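# Separate emitter holder from filter cube, stand both upright

## Task

Detach the emitter holder from the filter cube, then place it standing upright next to the remaining part of the cube, with both pieces resting flat on the table (see the reference image named manual).

## Robot and tools

Robot: two arms, left_arm and right_arm, each with six revolute joints and a two-finger parallel gripper. The left arm is on the +y side of the table; the arm names do not match image sides. Base poses in the scene frame: left_arm at (-0.025, +0.355, +0.025) m, quat_wxyz (+1.000, 0, 0, -0.010); right_arm at (+0.005, -0.335, +0.002) m, quat_wxyz (+1.000, 0, 0, -0.022). A camera stand sits behind the arms.

Frames: the scene frame has its origin at table-top height halfway between the nominal bases, +x pointing out over the table, +z up. Fixed cameras and the table are given in the scene frame. Each arm's reported gripper position (metres) and end_effector_quat_wxyz, velocities and wrist-camera poses are in that arm's own base frame, and may be off by a few centimetres, more at long reach. The gripper's fingers point along its +z axis and close along its y axis; the reported position is the point between the pads, roughly 1 cm short of the tips.

The row: every command that moves joints uses a row of 14 plain numbers covering both arms, even if one arm should stay still. Numbers 1-6 are left_arm joint angles, number 7 its opening; numbers 8-13 are right_arm joint angles, number 14 its opening. Within each arm the joint order is: wrist pitch, elbow, wrist yaw, wrist roll, shoulder, waist. Joint numbers are absolute target angles in radians, not offsets. Elbow and wrist pitch have flipped signs in everything you send and read. Usable ranges in your numbers: wrist pitch -1.571 to 1.571, elbow -3.142 to 0.000, wrist yaw -1.571 to 1.571, wrist roll -2.094 to 2.094, shoulder 0.000 to 3.142, waist -2.618 to 3.054. True ends may differ by up to 0.059 rad; a target beyond that margin that is also further out than the current angle is rejected, and a result line "joint sent to its limit" flags clamping. The opening is absolute on a -1 (shut) to +1 (wide open, 0.094 m pad gap) scale; between the extremes the fingers go to where grip_measured would read that value. Sending 0 means half-closed, so repeat an arm's current command to leave it unchanged.

Tools:
- execute_actions(actions, cameras): actions is a list of actions, each up to 15 rows, one row per 1/30 s step; a short action repeats its final row. Each joint's target can only lead its measured angle by 0.339 rad (waist, shoulder, elbow) or 2.2 rad (wrist joints), and targets implying a hand jump over 200 mm are scaled back, so large motions need several actions. An empty actions list returns full state and all images.
- move(target, speed, blend, opening_speed, grip_force, blocking, cameras): target is one 14-number row or a list of up to 15 rows; joints interpolate together toward them (curved hand paths, no collision avoidance). speed in rad/s for the joint travelling farthest, 0.01 to 12.57, default 0.5; one value or one per target. blend in rad rounds corners between listed rows (0 = stop at each). opening_speed is the rate on the -1..+1 scale, at least 0.2; use it to close gently. grip_force is a per-pad limit in newtons, 10 to 50, one value or one per arm; it persists, lower values close slower. blocking=false returns early while motion continues; a new move then replaces it. The result adds a move: line such as done, off_target, moving, held or fault, plus limits=held if steps were withheld.
- wait(seconds 0 to 10, cameras): holds the last commands; a running move carries on.
- stop(cameras): brakes a running move.
- zoom_image(camera, region): region [x0, y0, x1, y1] pixels of that camera's latest image, at most 504 by 504.
- show_instructions(): shows the reference image(s).
- finished_scene(scene): closes the given scene (1 or 2) irrevocably; the next calls act in the following scene.
Cameras: cam_head_left, cam_head_right, cam_high, cam_low, cam_left_wrist, cam_right_wrist, each 896x504; pass ["all"], [] or names.

Results: Joint positions and Joint velocities list each arm in the joint order above, then pad gap (m, m/s); "within noise" means stationary. Joint targets are the angles currently commanded; resend them to hold still. Tool commands show present opening commands. grip_measured is the finger opening on the command scale, reading slightly wide when empty and a few hundredths below the part width when squeezing. grip_effort_nm is the gripper motor effort (negative closing) and does not settle to zero. Joint torques include gravity and have offsets; numbers 2, 5, 6 wrap at ±28 N m. "joint command not followed" means the clearance check altered targets. MOTOR HOT appears near 75 °C; at 90 °C the arm folds and stops working, so avoid long stretched poses or pushing against unreachable targets.

Avoid: dropping parts or releasing them while moving, fast impacts, hard pressing against the table or fixtures, any contact or pinching between the two arms, strain on wrist-camera cables, and leaving anything off the table. Loose objects may be nudged by disturbances. The finished layout must hold on its own after release.

Each tool is called after "Request:" by a JSON object that holds its "fn" and its "kwargs", one argument or row to a line.

Reference images:

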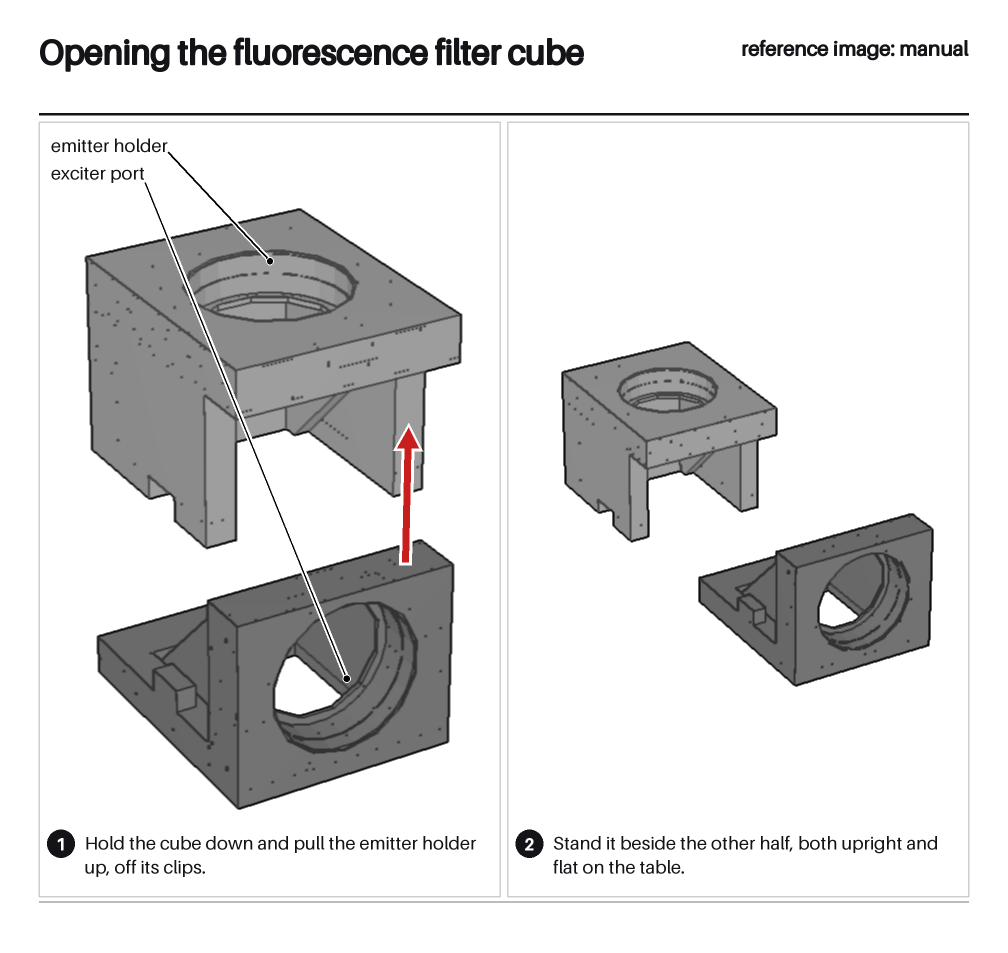

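## Session

Request:
{"fn": "execute_actions", "kwargs": {
  "actions": []
}}

Scene clock: 0.00 s.
left_arm: end_effector_position=(+0.3882, -0.0015, +0.3983) grip_measured=+1.000 grip_effort_nm=n/a end_effector_quat_wxyz=(+0.696, +0.000, +0.718, -0.010) | right_arm: end_effector_position=(+0.4113, -0.0020, +0.1383) grip_measured=+1.000 grip_effort_nm=n/a end_effector_quat_wxyz=(+0.613, +0.024, +0.787, -0.064)
Joint names: [wrist pitch, elbow, wrist yaw, wrist roll, shoulder, waist]
Joint positions: left_arm=[0.017 -1.05 0.016 -0.013 1.064 0.001 0.094] | right_arm=[-0.799 -0.433 0.215 -0.019 1.481 0.086 0.094]
Joint velocities: within noise
Joint torques (N m): no reading
Heat: left arm: 22 °C; right arm: 23 °C.
Joint targets: left_arm=[0.019 -1.059 0.016 -0.014 1.056 0.001] | right_arm=[-0.800 -0.441 0.217 -0.020 1.473 0.086]
Tool commands: left_gripper/opening=+1.0 right_gripper/opening=+1.0

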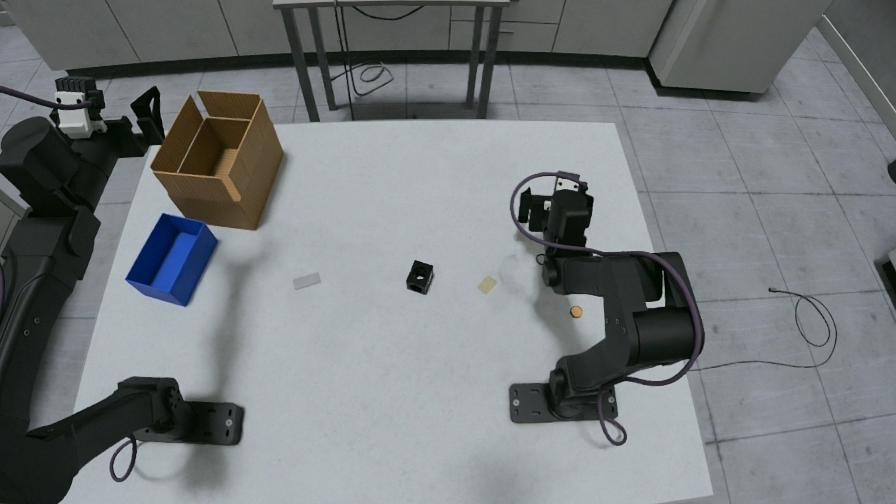

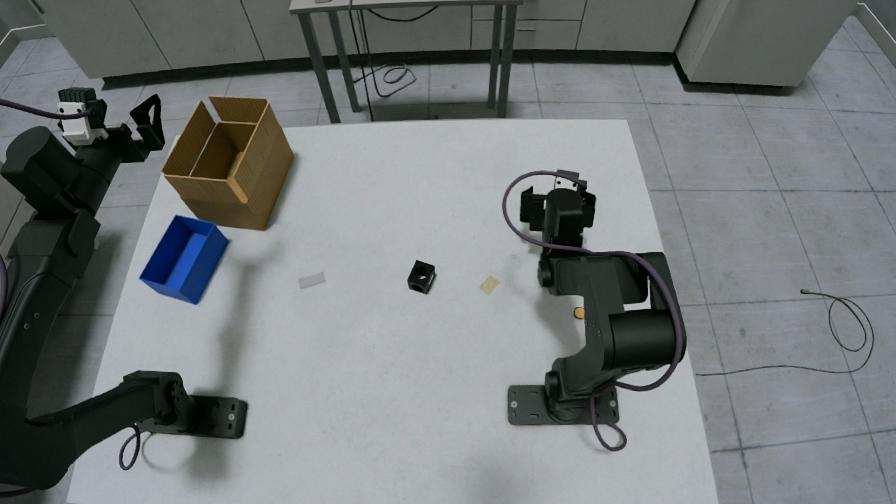

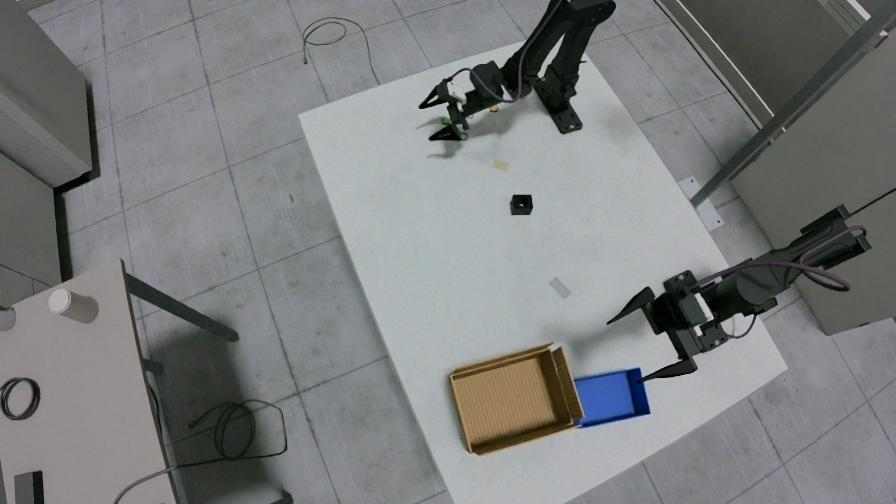

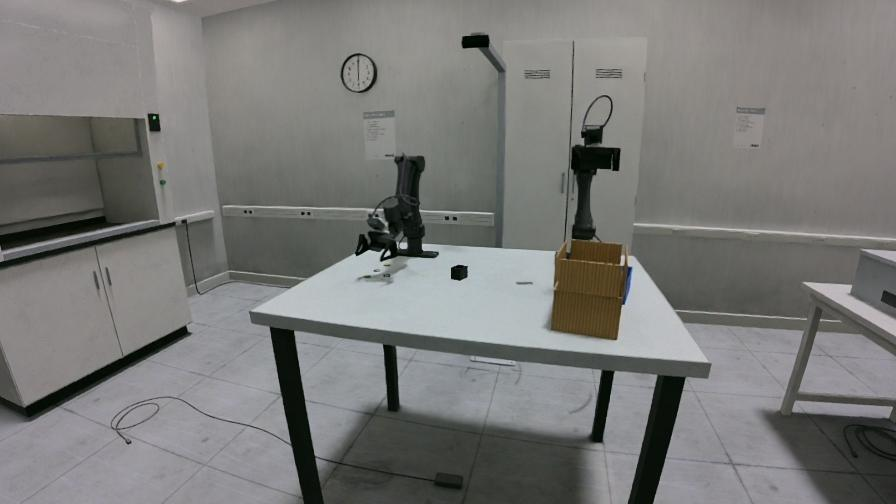

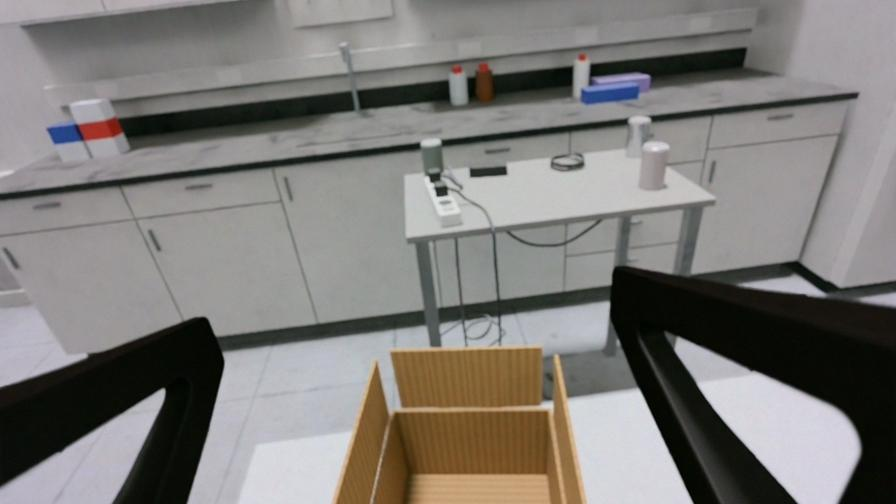

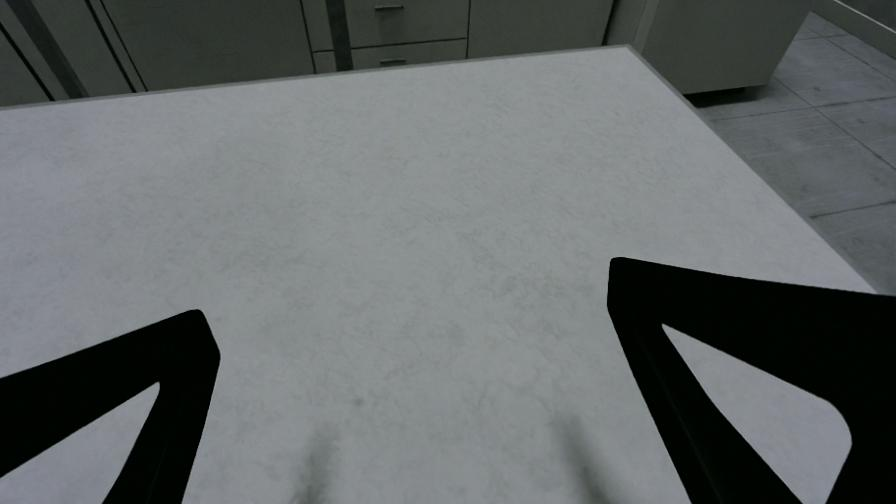

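Request:
{"fn": "zoom_image", "kwargs": {
  "camera": "cam_head_left",
  "region": [390, 240, 510, 310]
}}

Request:
{"fn": "zoom_image", "kwargs": {
  "camera": "cam_high",
  "region": [480, 170, 570, 230]
}}

Request:
{"fn": "zoom_image", "kwargs": {
  "camera": "cam_low",
  "region": [350, 230, 560, 300]
}}

Request:
{"fn": "zoom_image", "kwargs": {
  "camera": "cam_head_right",
  "region": [390, 240, 510, 310]
}}

Scaled by 4.200 from the camera's 896x504 image, which has a finer 1280x720 frame.

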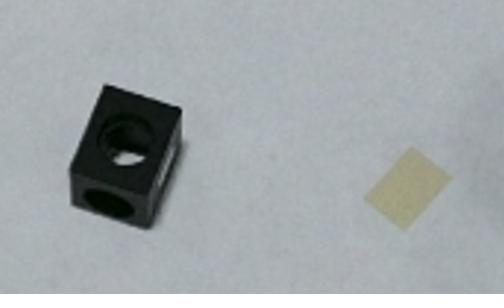

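Scaled by 5.600 from the camera's 896x504 image, which has a finer 1280x720 frame.

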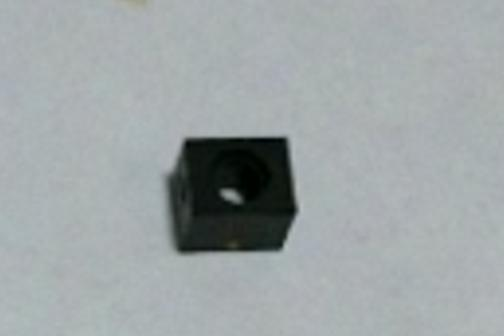

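Scaled by 2.400 from the camera's 896x504 image, which has a finer 1280x720 frame.

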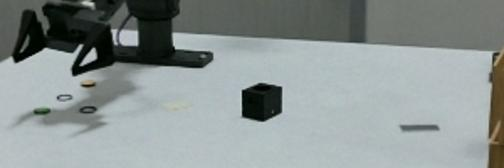

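Scaled by 4.200 from the camera's 896x504 image, which has a finer 1280x720 frame.

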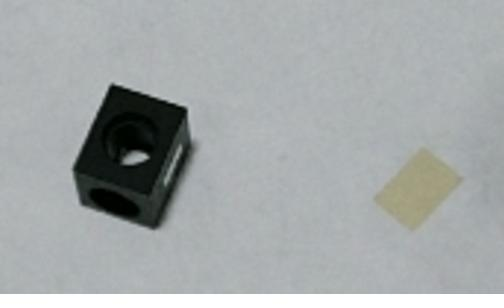

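Request:
{"fn": "move", "kwargs": {
  "target": [0.019,-1.059,0.016,-0.014,1.056,0.001,1,1.336,-1.668,0,0,1.903,0.898,1],
  "speed": 1.0,
  "cameras": ["cam_head_left","cam_right_wrist","cam_high"]
}}

Scene clock: 12.17 s.
left_arm: end_effector_position=(+0.3882, -0.0015, +0.3983) grip_measured=+1.000 grip_effort_nm=0.05 end_effector_quat_wxyz=(+0.696, +0.000, +0.718, -0.010) | right_arm: end_effector_position=(+0.2239, +0.2807, +0.1189) grip_measured=+1.000 grip_effort_nm=0.01 end_effector_quat_wxyz=(+0.011, -0.437, +0.899, +0.003)
Joint names: [wrist pitch, elbow, wrist yaw, wrist roll, shoulder, waist]
Joint positions: left_arm=[0.017 -1.05 0.016 -0.013 1.064 0.001 0.094] | right_arm=[1.307 -1.643 0.004 -0.008 1.884 0.897 0.094]
Joint torques (N m): left_arm=[-2.01 -6.65 -0.02 -0.04 -2.88 0.03] | right_arm=[-0.03 -8.39 -0.05 0.06 -7.49 0.02]
Heat: left arm: 25 °C; right arm: 23 °C.
Joint targets: left_arm=[0.019 -1.059 0.016 -0.014 1.056 0.001] | right_arm=[1.336 -1.668 0.000 0.000 1.903 0.898]
move: done
Images, in order (width x height): cam_head_left 896x504, cam_high 896x504, cam_right_wrist 896x504.

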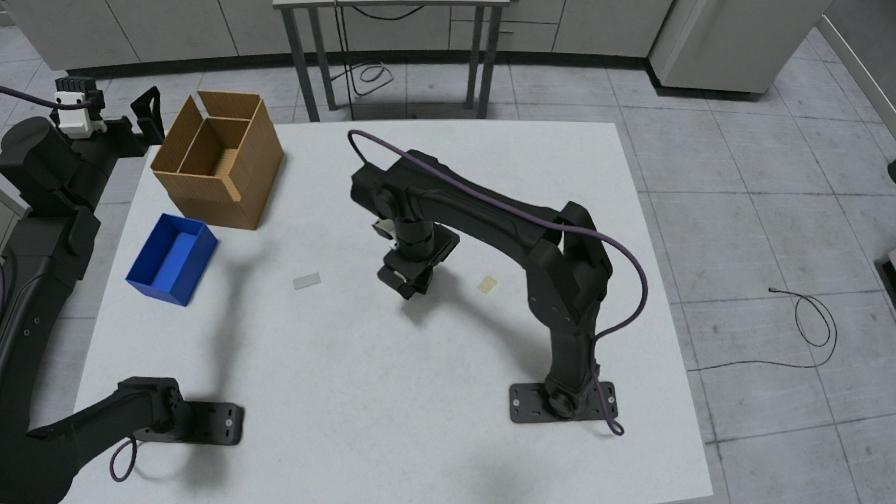

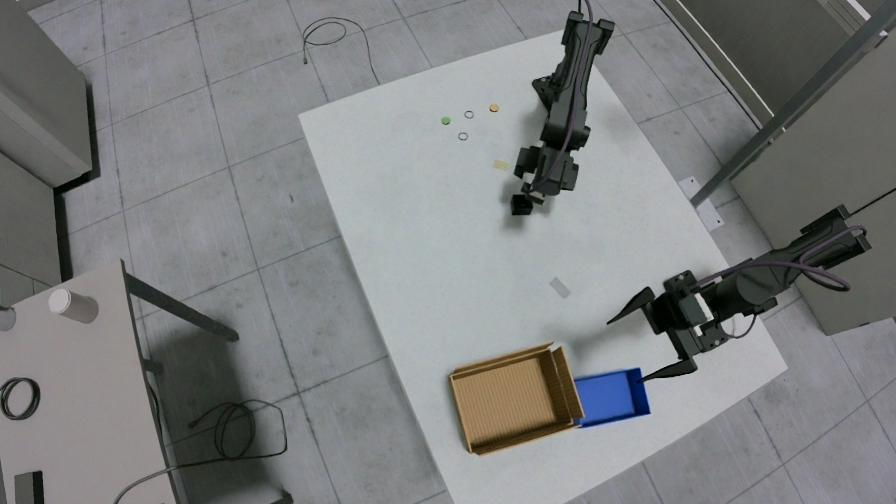

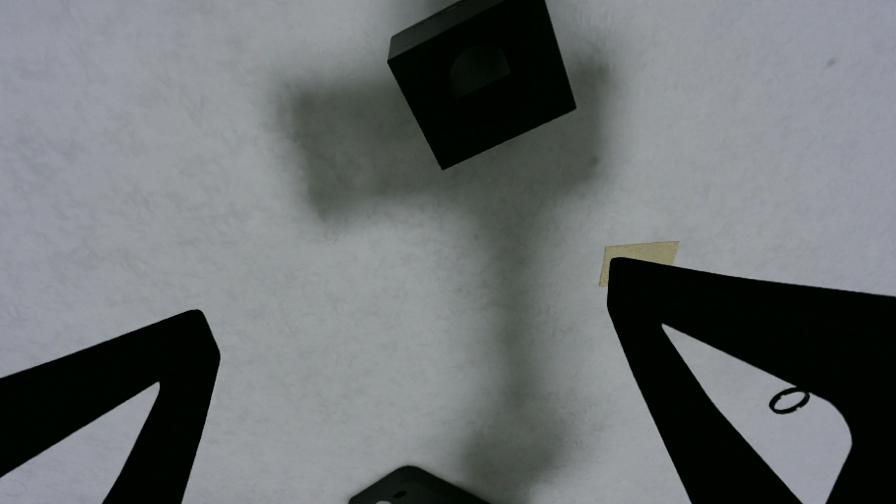

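Request:
{"fn": "move", "kwargs": {
  "target": [0.019,-1.059,0.016,-0.014,1.056,0.001,1,1.459,-2.053,0,1.2,2.165,0.898,1],
  "speed": 1.0,
  "cameras": ["cam_head_left","cam_right_wrist","cam_high"]
}}

Scene clock: 16.03 s.
left_arm: end_effector_position=(+0.3882, -0.0015, +0.3983) grip_measured=+1.000 grip_effort_nm=0.05 end_effector_quat_wxyz=(+0.696, +0.000, +0.718, -0.010) | right_arm: end_effector_position=(+0.2618, +0.3299, +0.1216) grip_measured=+1.000 grip_effort_nm=0.01 end_effector_quat_wxyz=(+0.007, +0.145, +0.989, +0.014)
Joint names: [wrist pitch, elbow, wrist yaw, wrist roll, shoulder, waist]
Joint positions: left_arm=[0.017 -1.05 0.016 -0.013 1.064 0.001 0.094] | right_arm=[1.423 -2.028 -0.002 1.188 2.143 0.897 0.094]
Joint torques (N m): left_arm=[-2 -6.58 -0.02 -0.05 -2.84 0.03] | right_arm=[0.01 -8.39 0.02 0.09 -9.33 0.05]
Heat: left arm: 26 °C; right arm: 23 °C.
Joint targets: left_arm=[0.019 -1.059 0.016 -0.014 1.056 0.001] | right_arm=[1.459 -2.053 0.000 1.200 2.165 0.898]
move: off_target (right_arm); right_arm: the wrist pitch is farthest, 0.036 rad from its target
Images, in order (width x height): cam_head_left 896x504, cam_high 896x504, cam_right_wrist 896x504.

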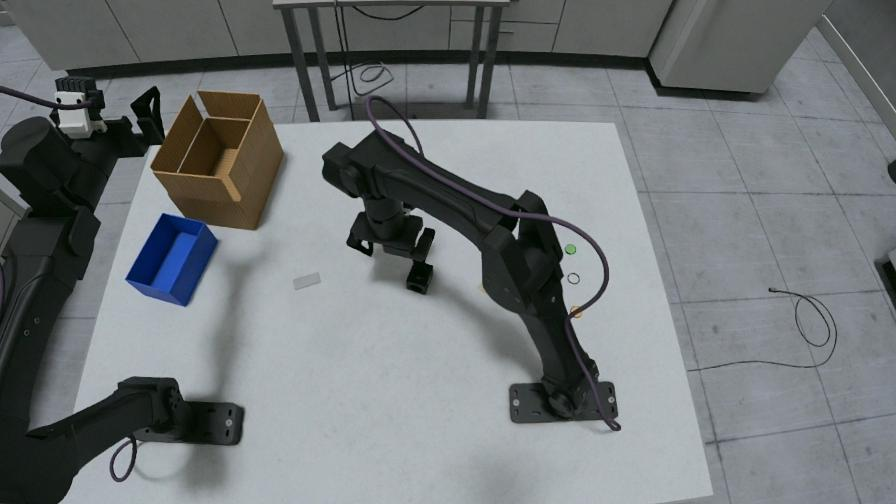

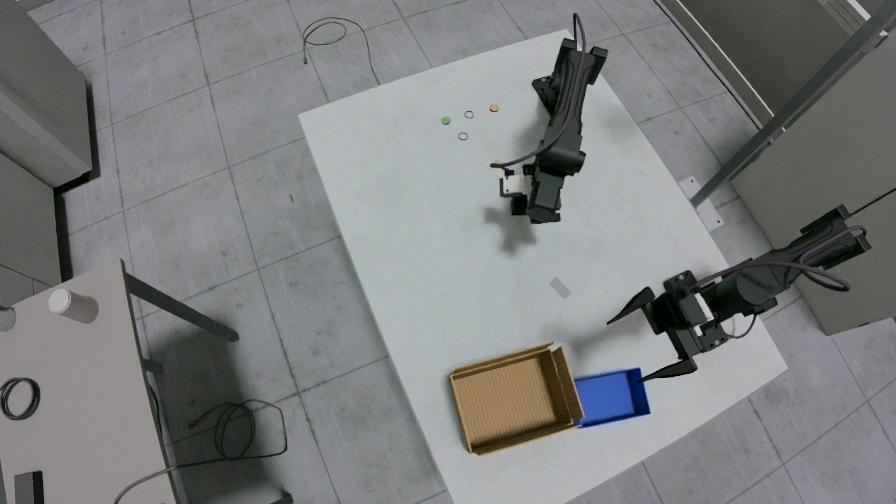

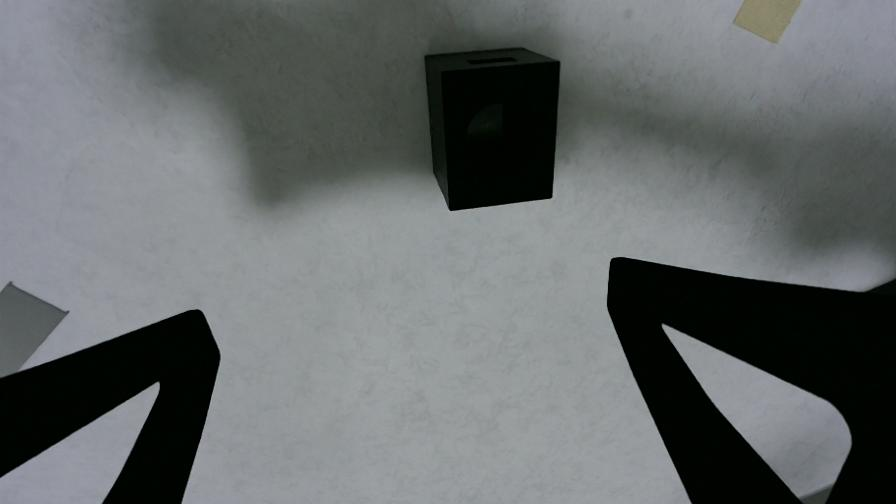

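Request:
{"fn": "move", "kwargs": {
  "target": [0.019,-1.059,0.016,-0.014,1.056,0.001,1,1.302,-1.848,0,1.148,2.147,0.845,1],
  "speed": 0.7,
  "cameras": ["cam_head_left","cam_right_wrist","cam_high"]
}}

Request:
{"fn": "zoom_image", "kwargs": {
  "camera": "cam_high",
  "region": [470, 150, 590, 240]
}}

Scene clock: 19.70 s.
left_arm: end_effector_position=(+0.3882, -0.0015, +0.3983) grip_measured=+1.000 grip_effort_nm=0.05 end_effector_quat_wxyz=(+0.696, +0.000, +0.718, -0.010) | right_arm: end_effector_position=(+0.2724, +0.3105, +0.0782) grip_measured=+1.000 grip_effort_nm=0.01 end_effector_quat_wxyz=(-0.003, +0.151, +0.988, -0.002)
Joint names: [wrist pitch, elbow, wrist yaw, wrist roll, shoulder, waist]
Joint positions: left_arm=[0.017 -1.05 0.016 -0.013 1.064 0.001 0.094] | right_arm=[1.291 -1.856 -0.004 1.15 2.143 0.847 0.094]
Joint torques (N m): left_arm=[-2 -6.58 -0.02 -0.05 -2.88 0.03] | right_arm=[-0.15 -5.22 0.04 -0.03 -10.74 -0.23]
Heat: left arm: 26 °C; right arm: 23 °C.
Joint targets: left_arm=[0.019 -1.059 0.016 -0.014 1.056 0.001] | right_arm=[1.302 -1.848 0.000 1.148 2.147 0.845]
move: done
Images, in order (width x height): cam_head_left 896x504, cam_high 896x504, cam_right_wrist 896x504.

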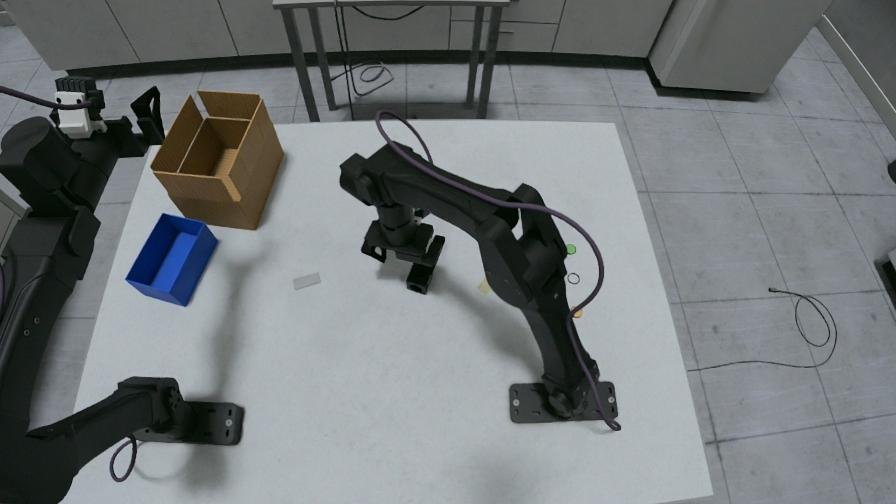

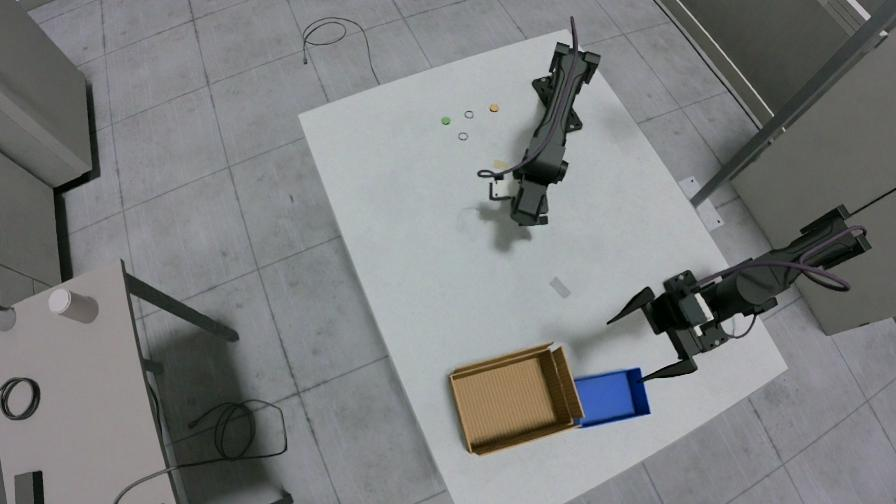

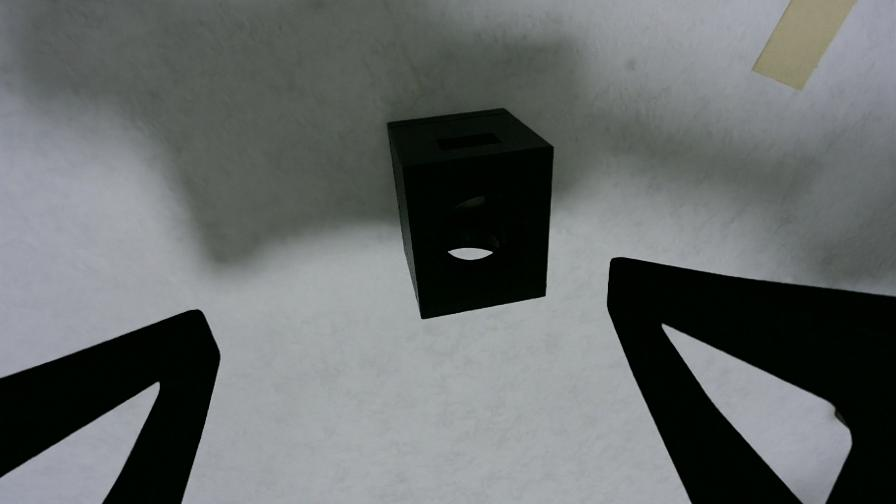

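Scaled by 4.200 from the camera's 896x504 image, which has a finer 1280x720 frame.

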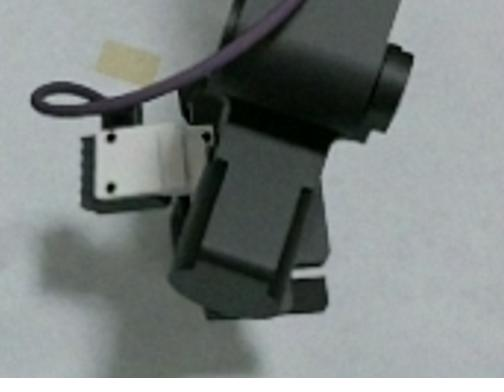

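Request:
{"fn": "zoom_image", "kwargs": {
  "camera": "cam_head_left",
  "region": [350, 210, 470, 310]
}}

Request:
{"fn": "execute_actions", "kwargs": {
  "actions": [],
  "cameras": ["cam_low","cam_head_right"]
}}

Request:
{"fn": "zoom_image", "kwargs": {
  "camera": "cam_low",
  "region": [400, 210, 520, 300]
}}

Request:
{"fn": "zoom_image", "kwargs": {
  "camera": "cam_head_right",
  "region": [350, 210, 470, 310]
}}

Scaled by 4.200 from the camera's 896x504 image, which has a finer 1280x720 frame.

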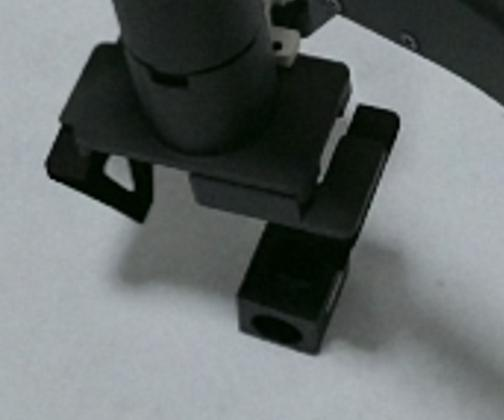

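Scene clock: 21.77 s.
left_arm: end_effector_position=(+0.3882, -0.0015, +0.3983) grip_measured=+1.000 grip_effort_nm=0.05 end_effector_quat_wxyz=(+0.696, +0.000, +0.718, -0.010) | right_arm: end_effector_position=(+0.2724, +0.3105, +0.0782) grip_measured=+1.000 grip_effort_nm=0.01 end_effector_quat_wxyz=(-0.003, +0.151, +0.989, -0.002)
Joint names: [wrist pitch, elbow, wrist yaw, wrist roll, shoulder, waist]
Joint positions: left_arm=[0.017 -1.05 0.016 -0.013 1.064 0.001 0.094] | right_arm=[1.291 -1.856 -0.004 1.15 2.143 0.847 0.094]
Joint velocities: within noise
Joint torques (N m): left_arm=[-2.02 -6.6 -0.02 -0.03 -2.85 0.02] | right_arm=[-0.17 -5.18 0.03 -0.03 -10.78 -0.21]
Heat: left arm: 26 °C; right arm: 23 °C.
Joint targets: left_arm=[0.019 -1.059 0.016 -0.014 1.056 0.001] | right_arm=[1.302 -1.848 0.000 1.148 2.147 0.845]
Tool commands: left_gripper/opening=+1.0 right_gripper/opening=+1.0
Images, in order (width x height): cam_head_right 896x504, cam_low 896x504.

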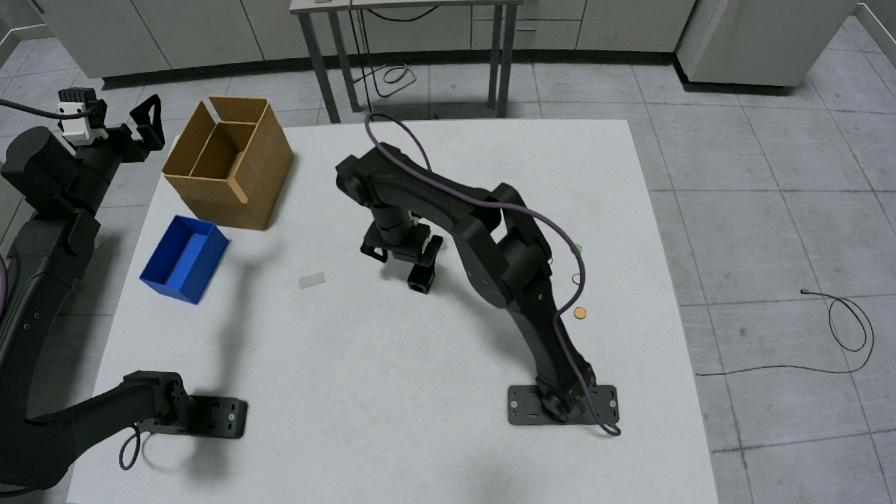

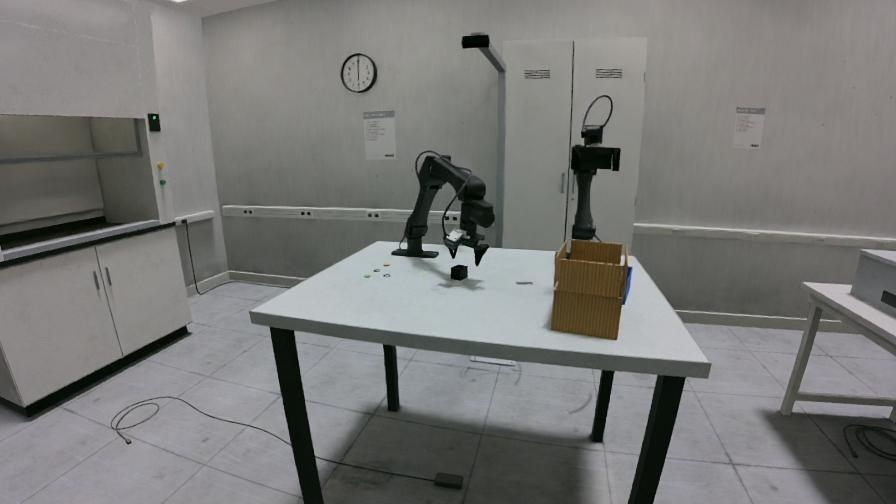

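Scaled by 4.200 from the camera's 896x504 image, which has a finer 1280x720 frame.

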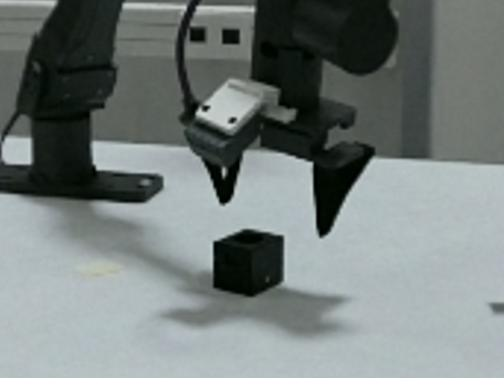

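Scaled by 4.200 from the camera's 896x504 image, which has a finer 1280x720 frame.

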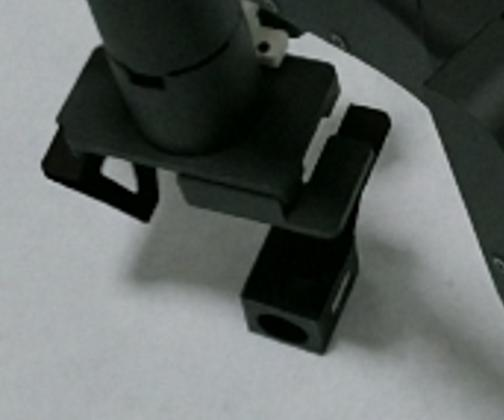

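Request:
{"fn": "move", "kwargs": {
  "target": [0.019,-1.059,0.016,-0.014,1.056,0.001,1,1.26,-1.755,0,1.096,2.087,0.7935,1],
  "speed": 0.5,
  "cameras": ["cam_low","cam_right_wrist"]
}}

Request:
{"fn": "zoom_image", "kwargs": {
  "camera": "cam_low",
  "region": [400, 210, 520, 300]
}}

Scene clock: 23.73 s.
left_arm: end_effector_position=(+0.3882, -0.0015, +0.3983) grip_measured=+1.000 grip_effort_nm=0.05 end_effector_quat_wxyz=(+0.696, +0.000, +0.718, -0.010) | right_arm: end_effector_position=(+0.2779, +0.2860, +0.0602) grip_measured=+1.000 grip_effort_nm=0.01 end_effector_quat_wxyz=(-0.015, +0.151, +0.988, -0.017)
Joint names: [wrist pitch, elbow, wrist yaw, wrist roll, shoulder, waist]
Joint positions: left_arm=[0.017 -1.05 0.016 -0.013 1.064 0.001 0.094] | right_arm=[1.249 -1.764 -0.005 1.098 2.131 0.795 0.094]
Joint torques (N m): left_arm=[-2.01 -6.6 -0.01 -0.04 -2.8 0.08] | right_arm=[-0.06 -4.93 0.04 -0.02 -14.58 -0.18]
Heat: left arm: 27 °C; right arm: 23 °C.
Joint targets: left_arm=[0.019 -1.059 0.016 -0.014 1.056 0.001] | right_arm=[1.260 -1.755 0.000 1.096 2.087 0.793]
move: off_target (right_arm); right_arm: the shoulder is farthest, 0.044 rad from its target
Images, in order (width x height): cam_low 896x504, cam_right_wrist 896x504.

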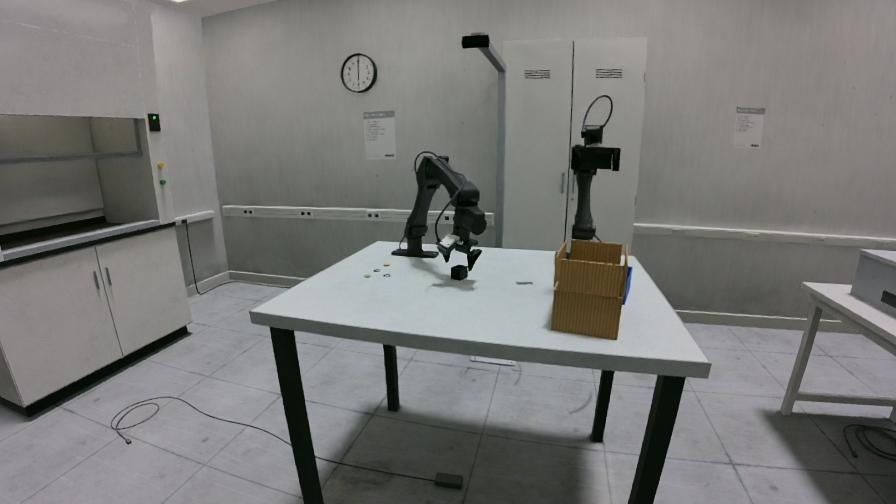

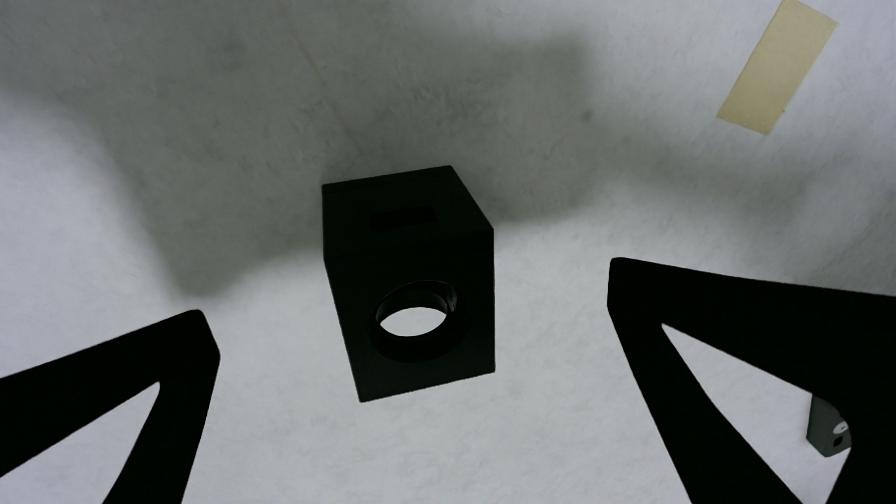

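Scaled by 4.200 from the camera's 896x504 image, which has a finer 1280x720 frame.

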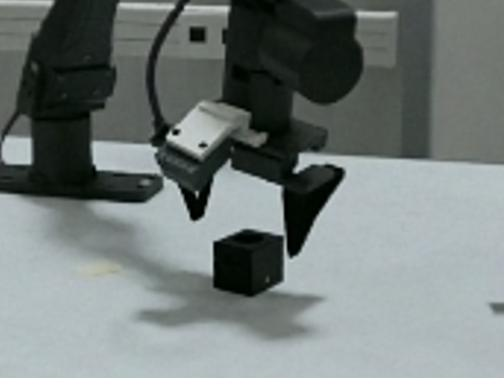

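Request:
{"fn": "move", "kwargs": {
  "target": [0.019,-1.059,0.016,-0.014,1.056,0.001,1,1.115,-1.65,0,1.055,2.09,0.782,1],
  "speed": 0.3,
  "cameras": ["cam_low","cam_right_wrist"]
}}

Request:
{"fn": "zoom_image", "kwargs": {
  "camera": "cam_low",
  "region": [400, 210, 520, 300]
}}

Scene clock: 26.37 s.
left_arm: end_effector_position=(+0.3882, -0.0015, +0.3983) grip_measured=+1.000 grip_effort_nm=0.05 end_effector_quat_wxyz=(+0.696, +0.000, +0.718, -0.010) | right_arm: end_effector_position=(+0.2826, +0.2890, +0.0345) grip_measured=+1.000 grip_effort_nm=0.01 end_effector_quat_wxyz=(-0.003, +0.132, +0.991, +0.000)
Joint names: [wrist pitch, elbow, wrist yaw, wrist roll, shoulder, waist]
Joint positions: left_arm=[0.017 -1.05 0.016 -0.013 1.064 0.001 0.094] | right_arm=[1.106 -1.66 -0.005 1.057 2.129 0.792 0.094]
Joint torques (N m): left_arm=[-2 -6.61 -0.01 -0.03 -2.86 0.05] | right_arm=[-0.17 -4.83 0.04 -0.05 -14.15 -0.85]
Heat: left arm: 27 °C; right arm: 23 °C.
Joint targets: left_arm=[0.019 -1.059 0.016 -0.014 1.056 0.001] | right_arm=[1.115 -1.650 0.000 1.055 2.090 0.782]
move: off_target (right_arm); right_arm: the shoulder is farthest, 0.039 rad from its target
Images, in order (width x height): cam_low 896x504, cam_right_wrist 896x504.

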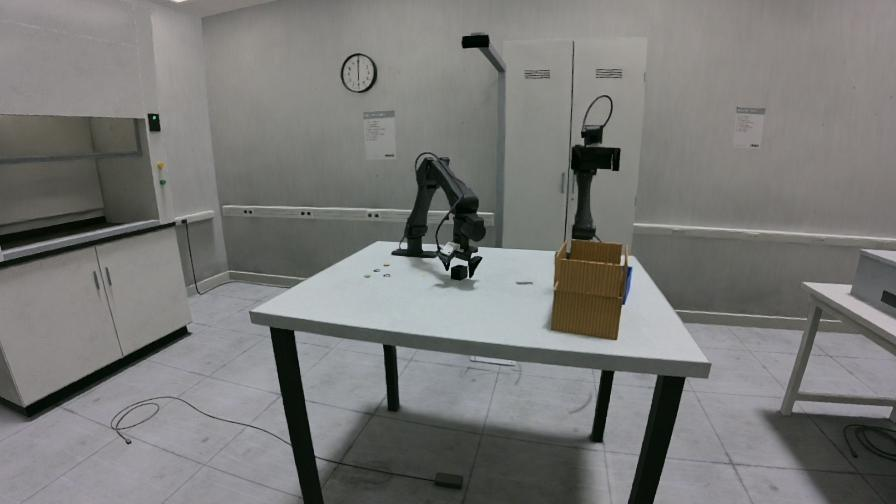

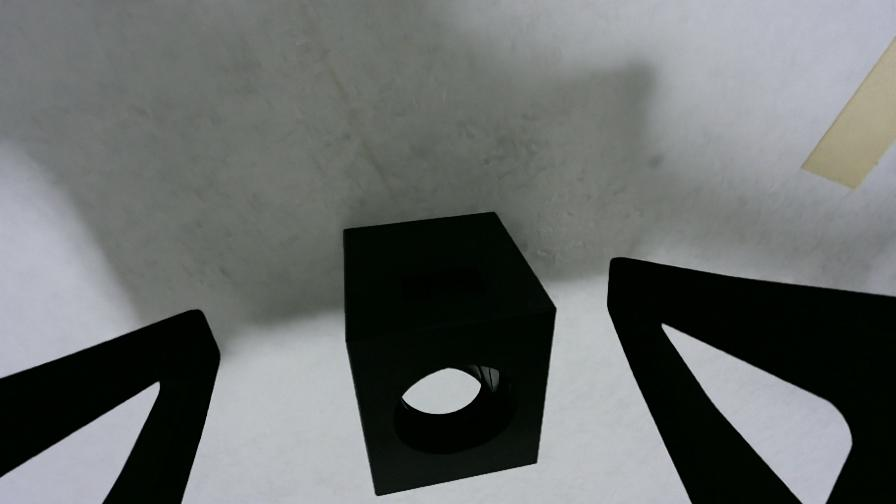

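Scaled by 4.200 from the camera's 896x504 image, which has a finer 1280x720 frame.

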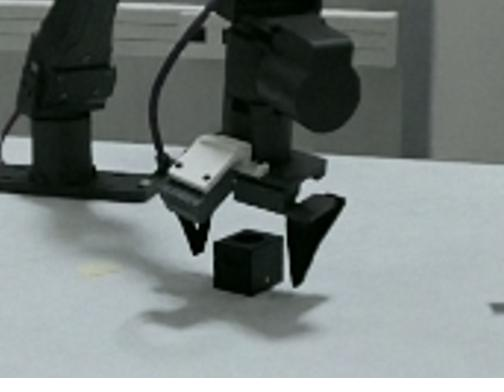

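Request:
{"fn": "move", "kwargs": {
  "target": [
    [0.2,-0.95,-0.9,-0.62,1.0,-1.333,1,1.1,-1.61,0,1.055,2.06,0.775,1],
    [-0.17,-0.953,-0.896,-0.622,1.867,-1.333,1,1.1,-1.61,0,1.055,2.06,0.775,1]
  ],
  "speed": 0.8,
  "blend": 0.1,
  "cameras": ["cam_low","cam_right_wrist","cam_left_wrist","cam_head_left"]
}}

Request:
{"fn": "zoom_image", "kwargs": {
  "camera": "cam_low",
  "region": [400, 210, 520, 300]
}}

Scene clock: 50.43 s.
left_arm: end_effector_position=(+0.2401, -0.3822, +0.0912) grip_measured=+1.000 grip_effort_nm=0.05 end_effector_quat_wxyz=(+0.529, +0.130, +0.836, -0.075) | right_arm: end_effector_position=(+0.2808, +0.2822, +0.0343) grip_measured=+1.000 grip_effort_nm=0.01 end_effector_quat_wxyz=(-0.003, +0.136, +0.991, +0.000)
Joint names: [wrist pitch, elbow, wrist yaw, wrist roll, shoulder, waist]
Joint positions: left_arm=[-0.155 -0.956 -0.887 -0.611 1.859 -1.327 0.094] | right_arm=[1.09 -1.621 -0.005 1.057 2.105 0.783 0.094]
Joint torques (N m): left_arm=[-1.69 -4.48 -0.4 -0.15 -7.08 -0.43] | right_arm=[-0.17 -4.78 0.05 -0.04 -14.49 -0.75]
Heat: left arm: 28 °C; right arm: 29 °C.
Joint targets: left_arm=[-0.170 -0.953 -0.896 -0.622 1.867 -1.333] | right_arm=[1.100 -1.610 0.000 1.055 2.060 0.775]
move: off_target (right_arm); right_arm: the shoulder is farthest, 0.045 rad from its target
Images, in order (width x height): cam_head_left 896x504, cam_low 896x504, cam_left_wrist 896x504, cam_right_wrist 896x504.

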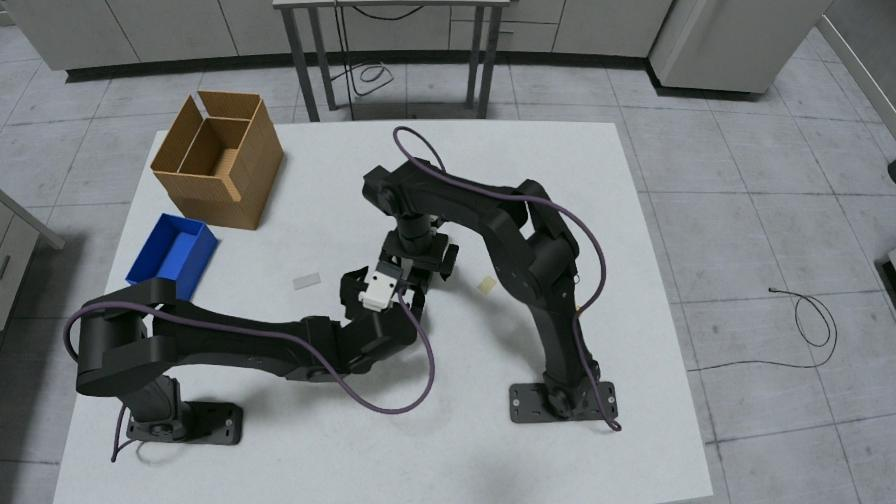

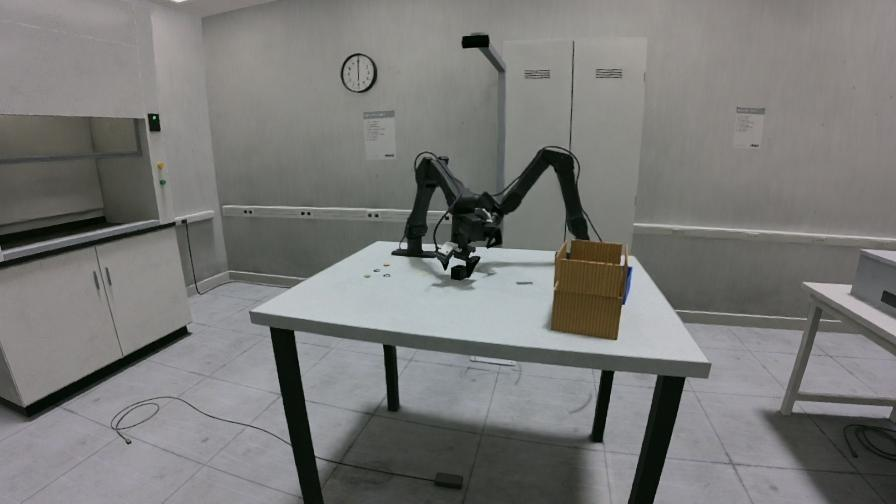

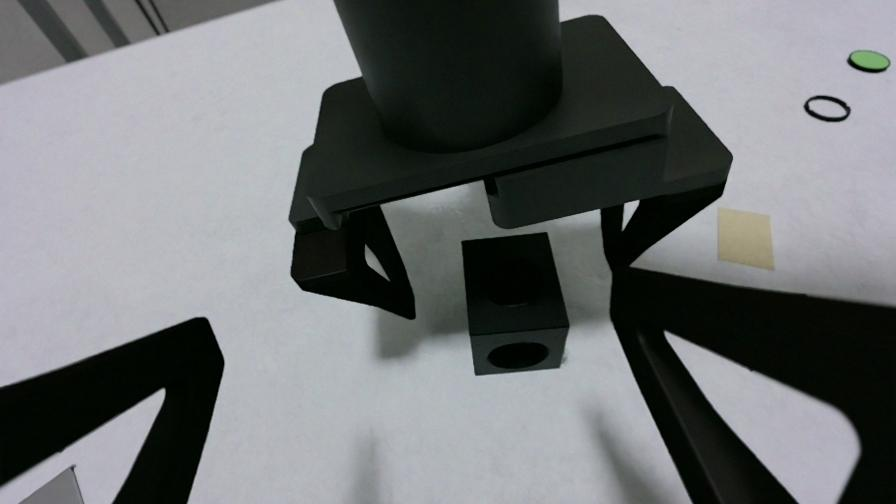

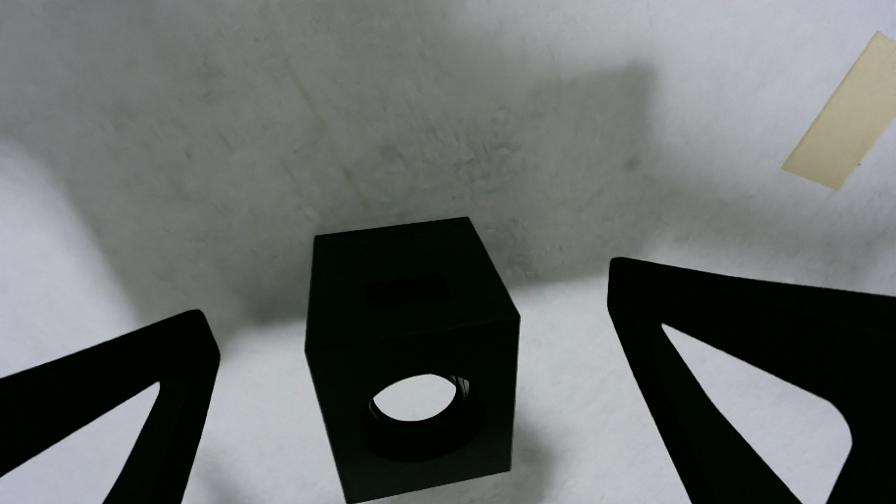

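Scaled by 4.200 from the camera's 896x504 image, which has a finer 1280x720 frame.

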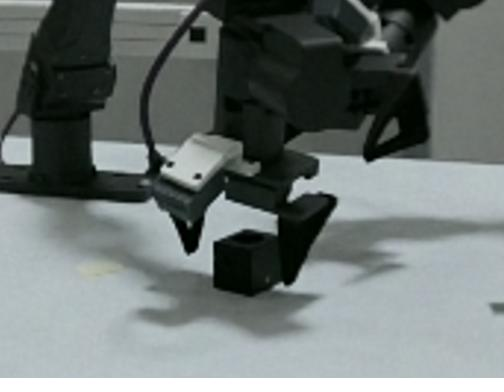

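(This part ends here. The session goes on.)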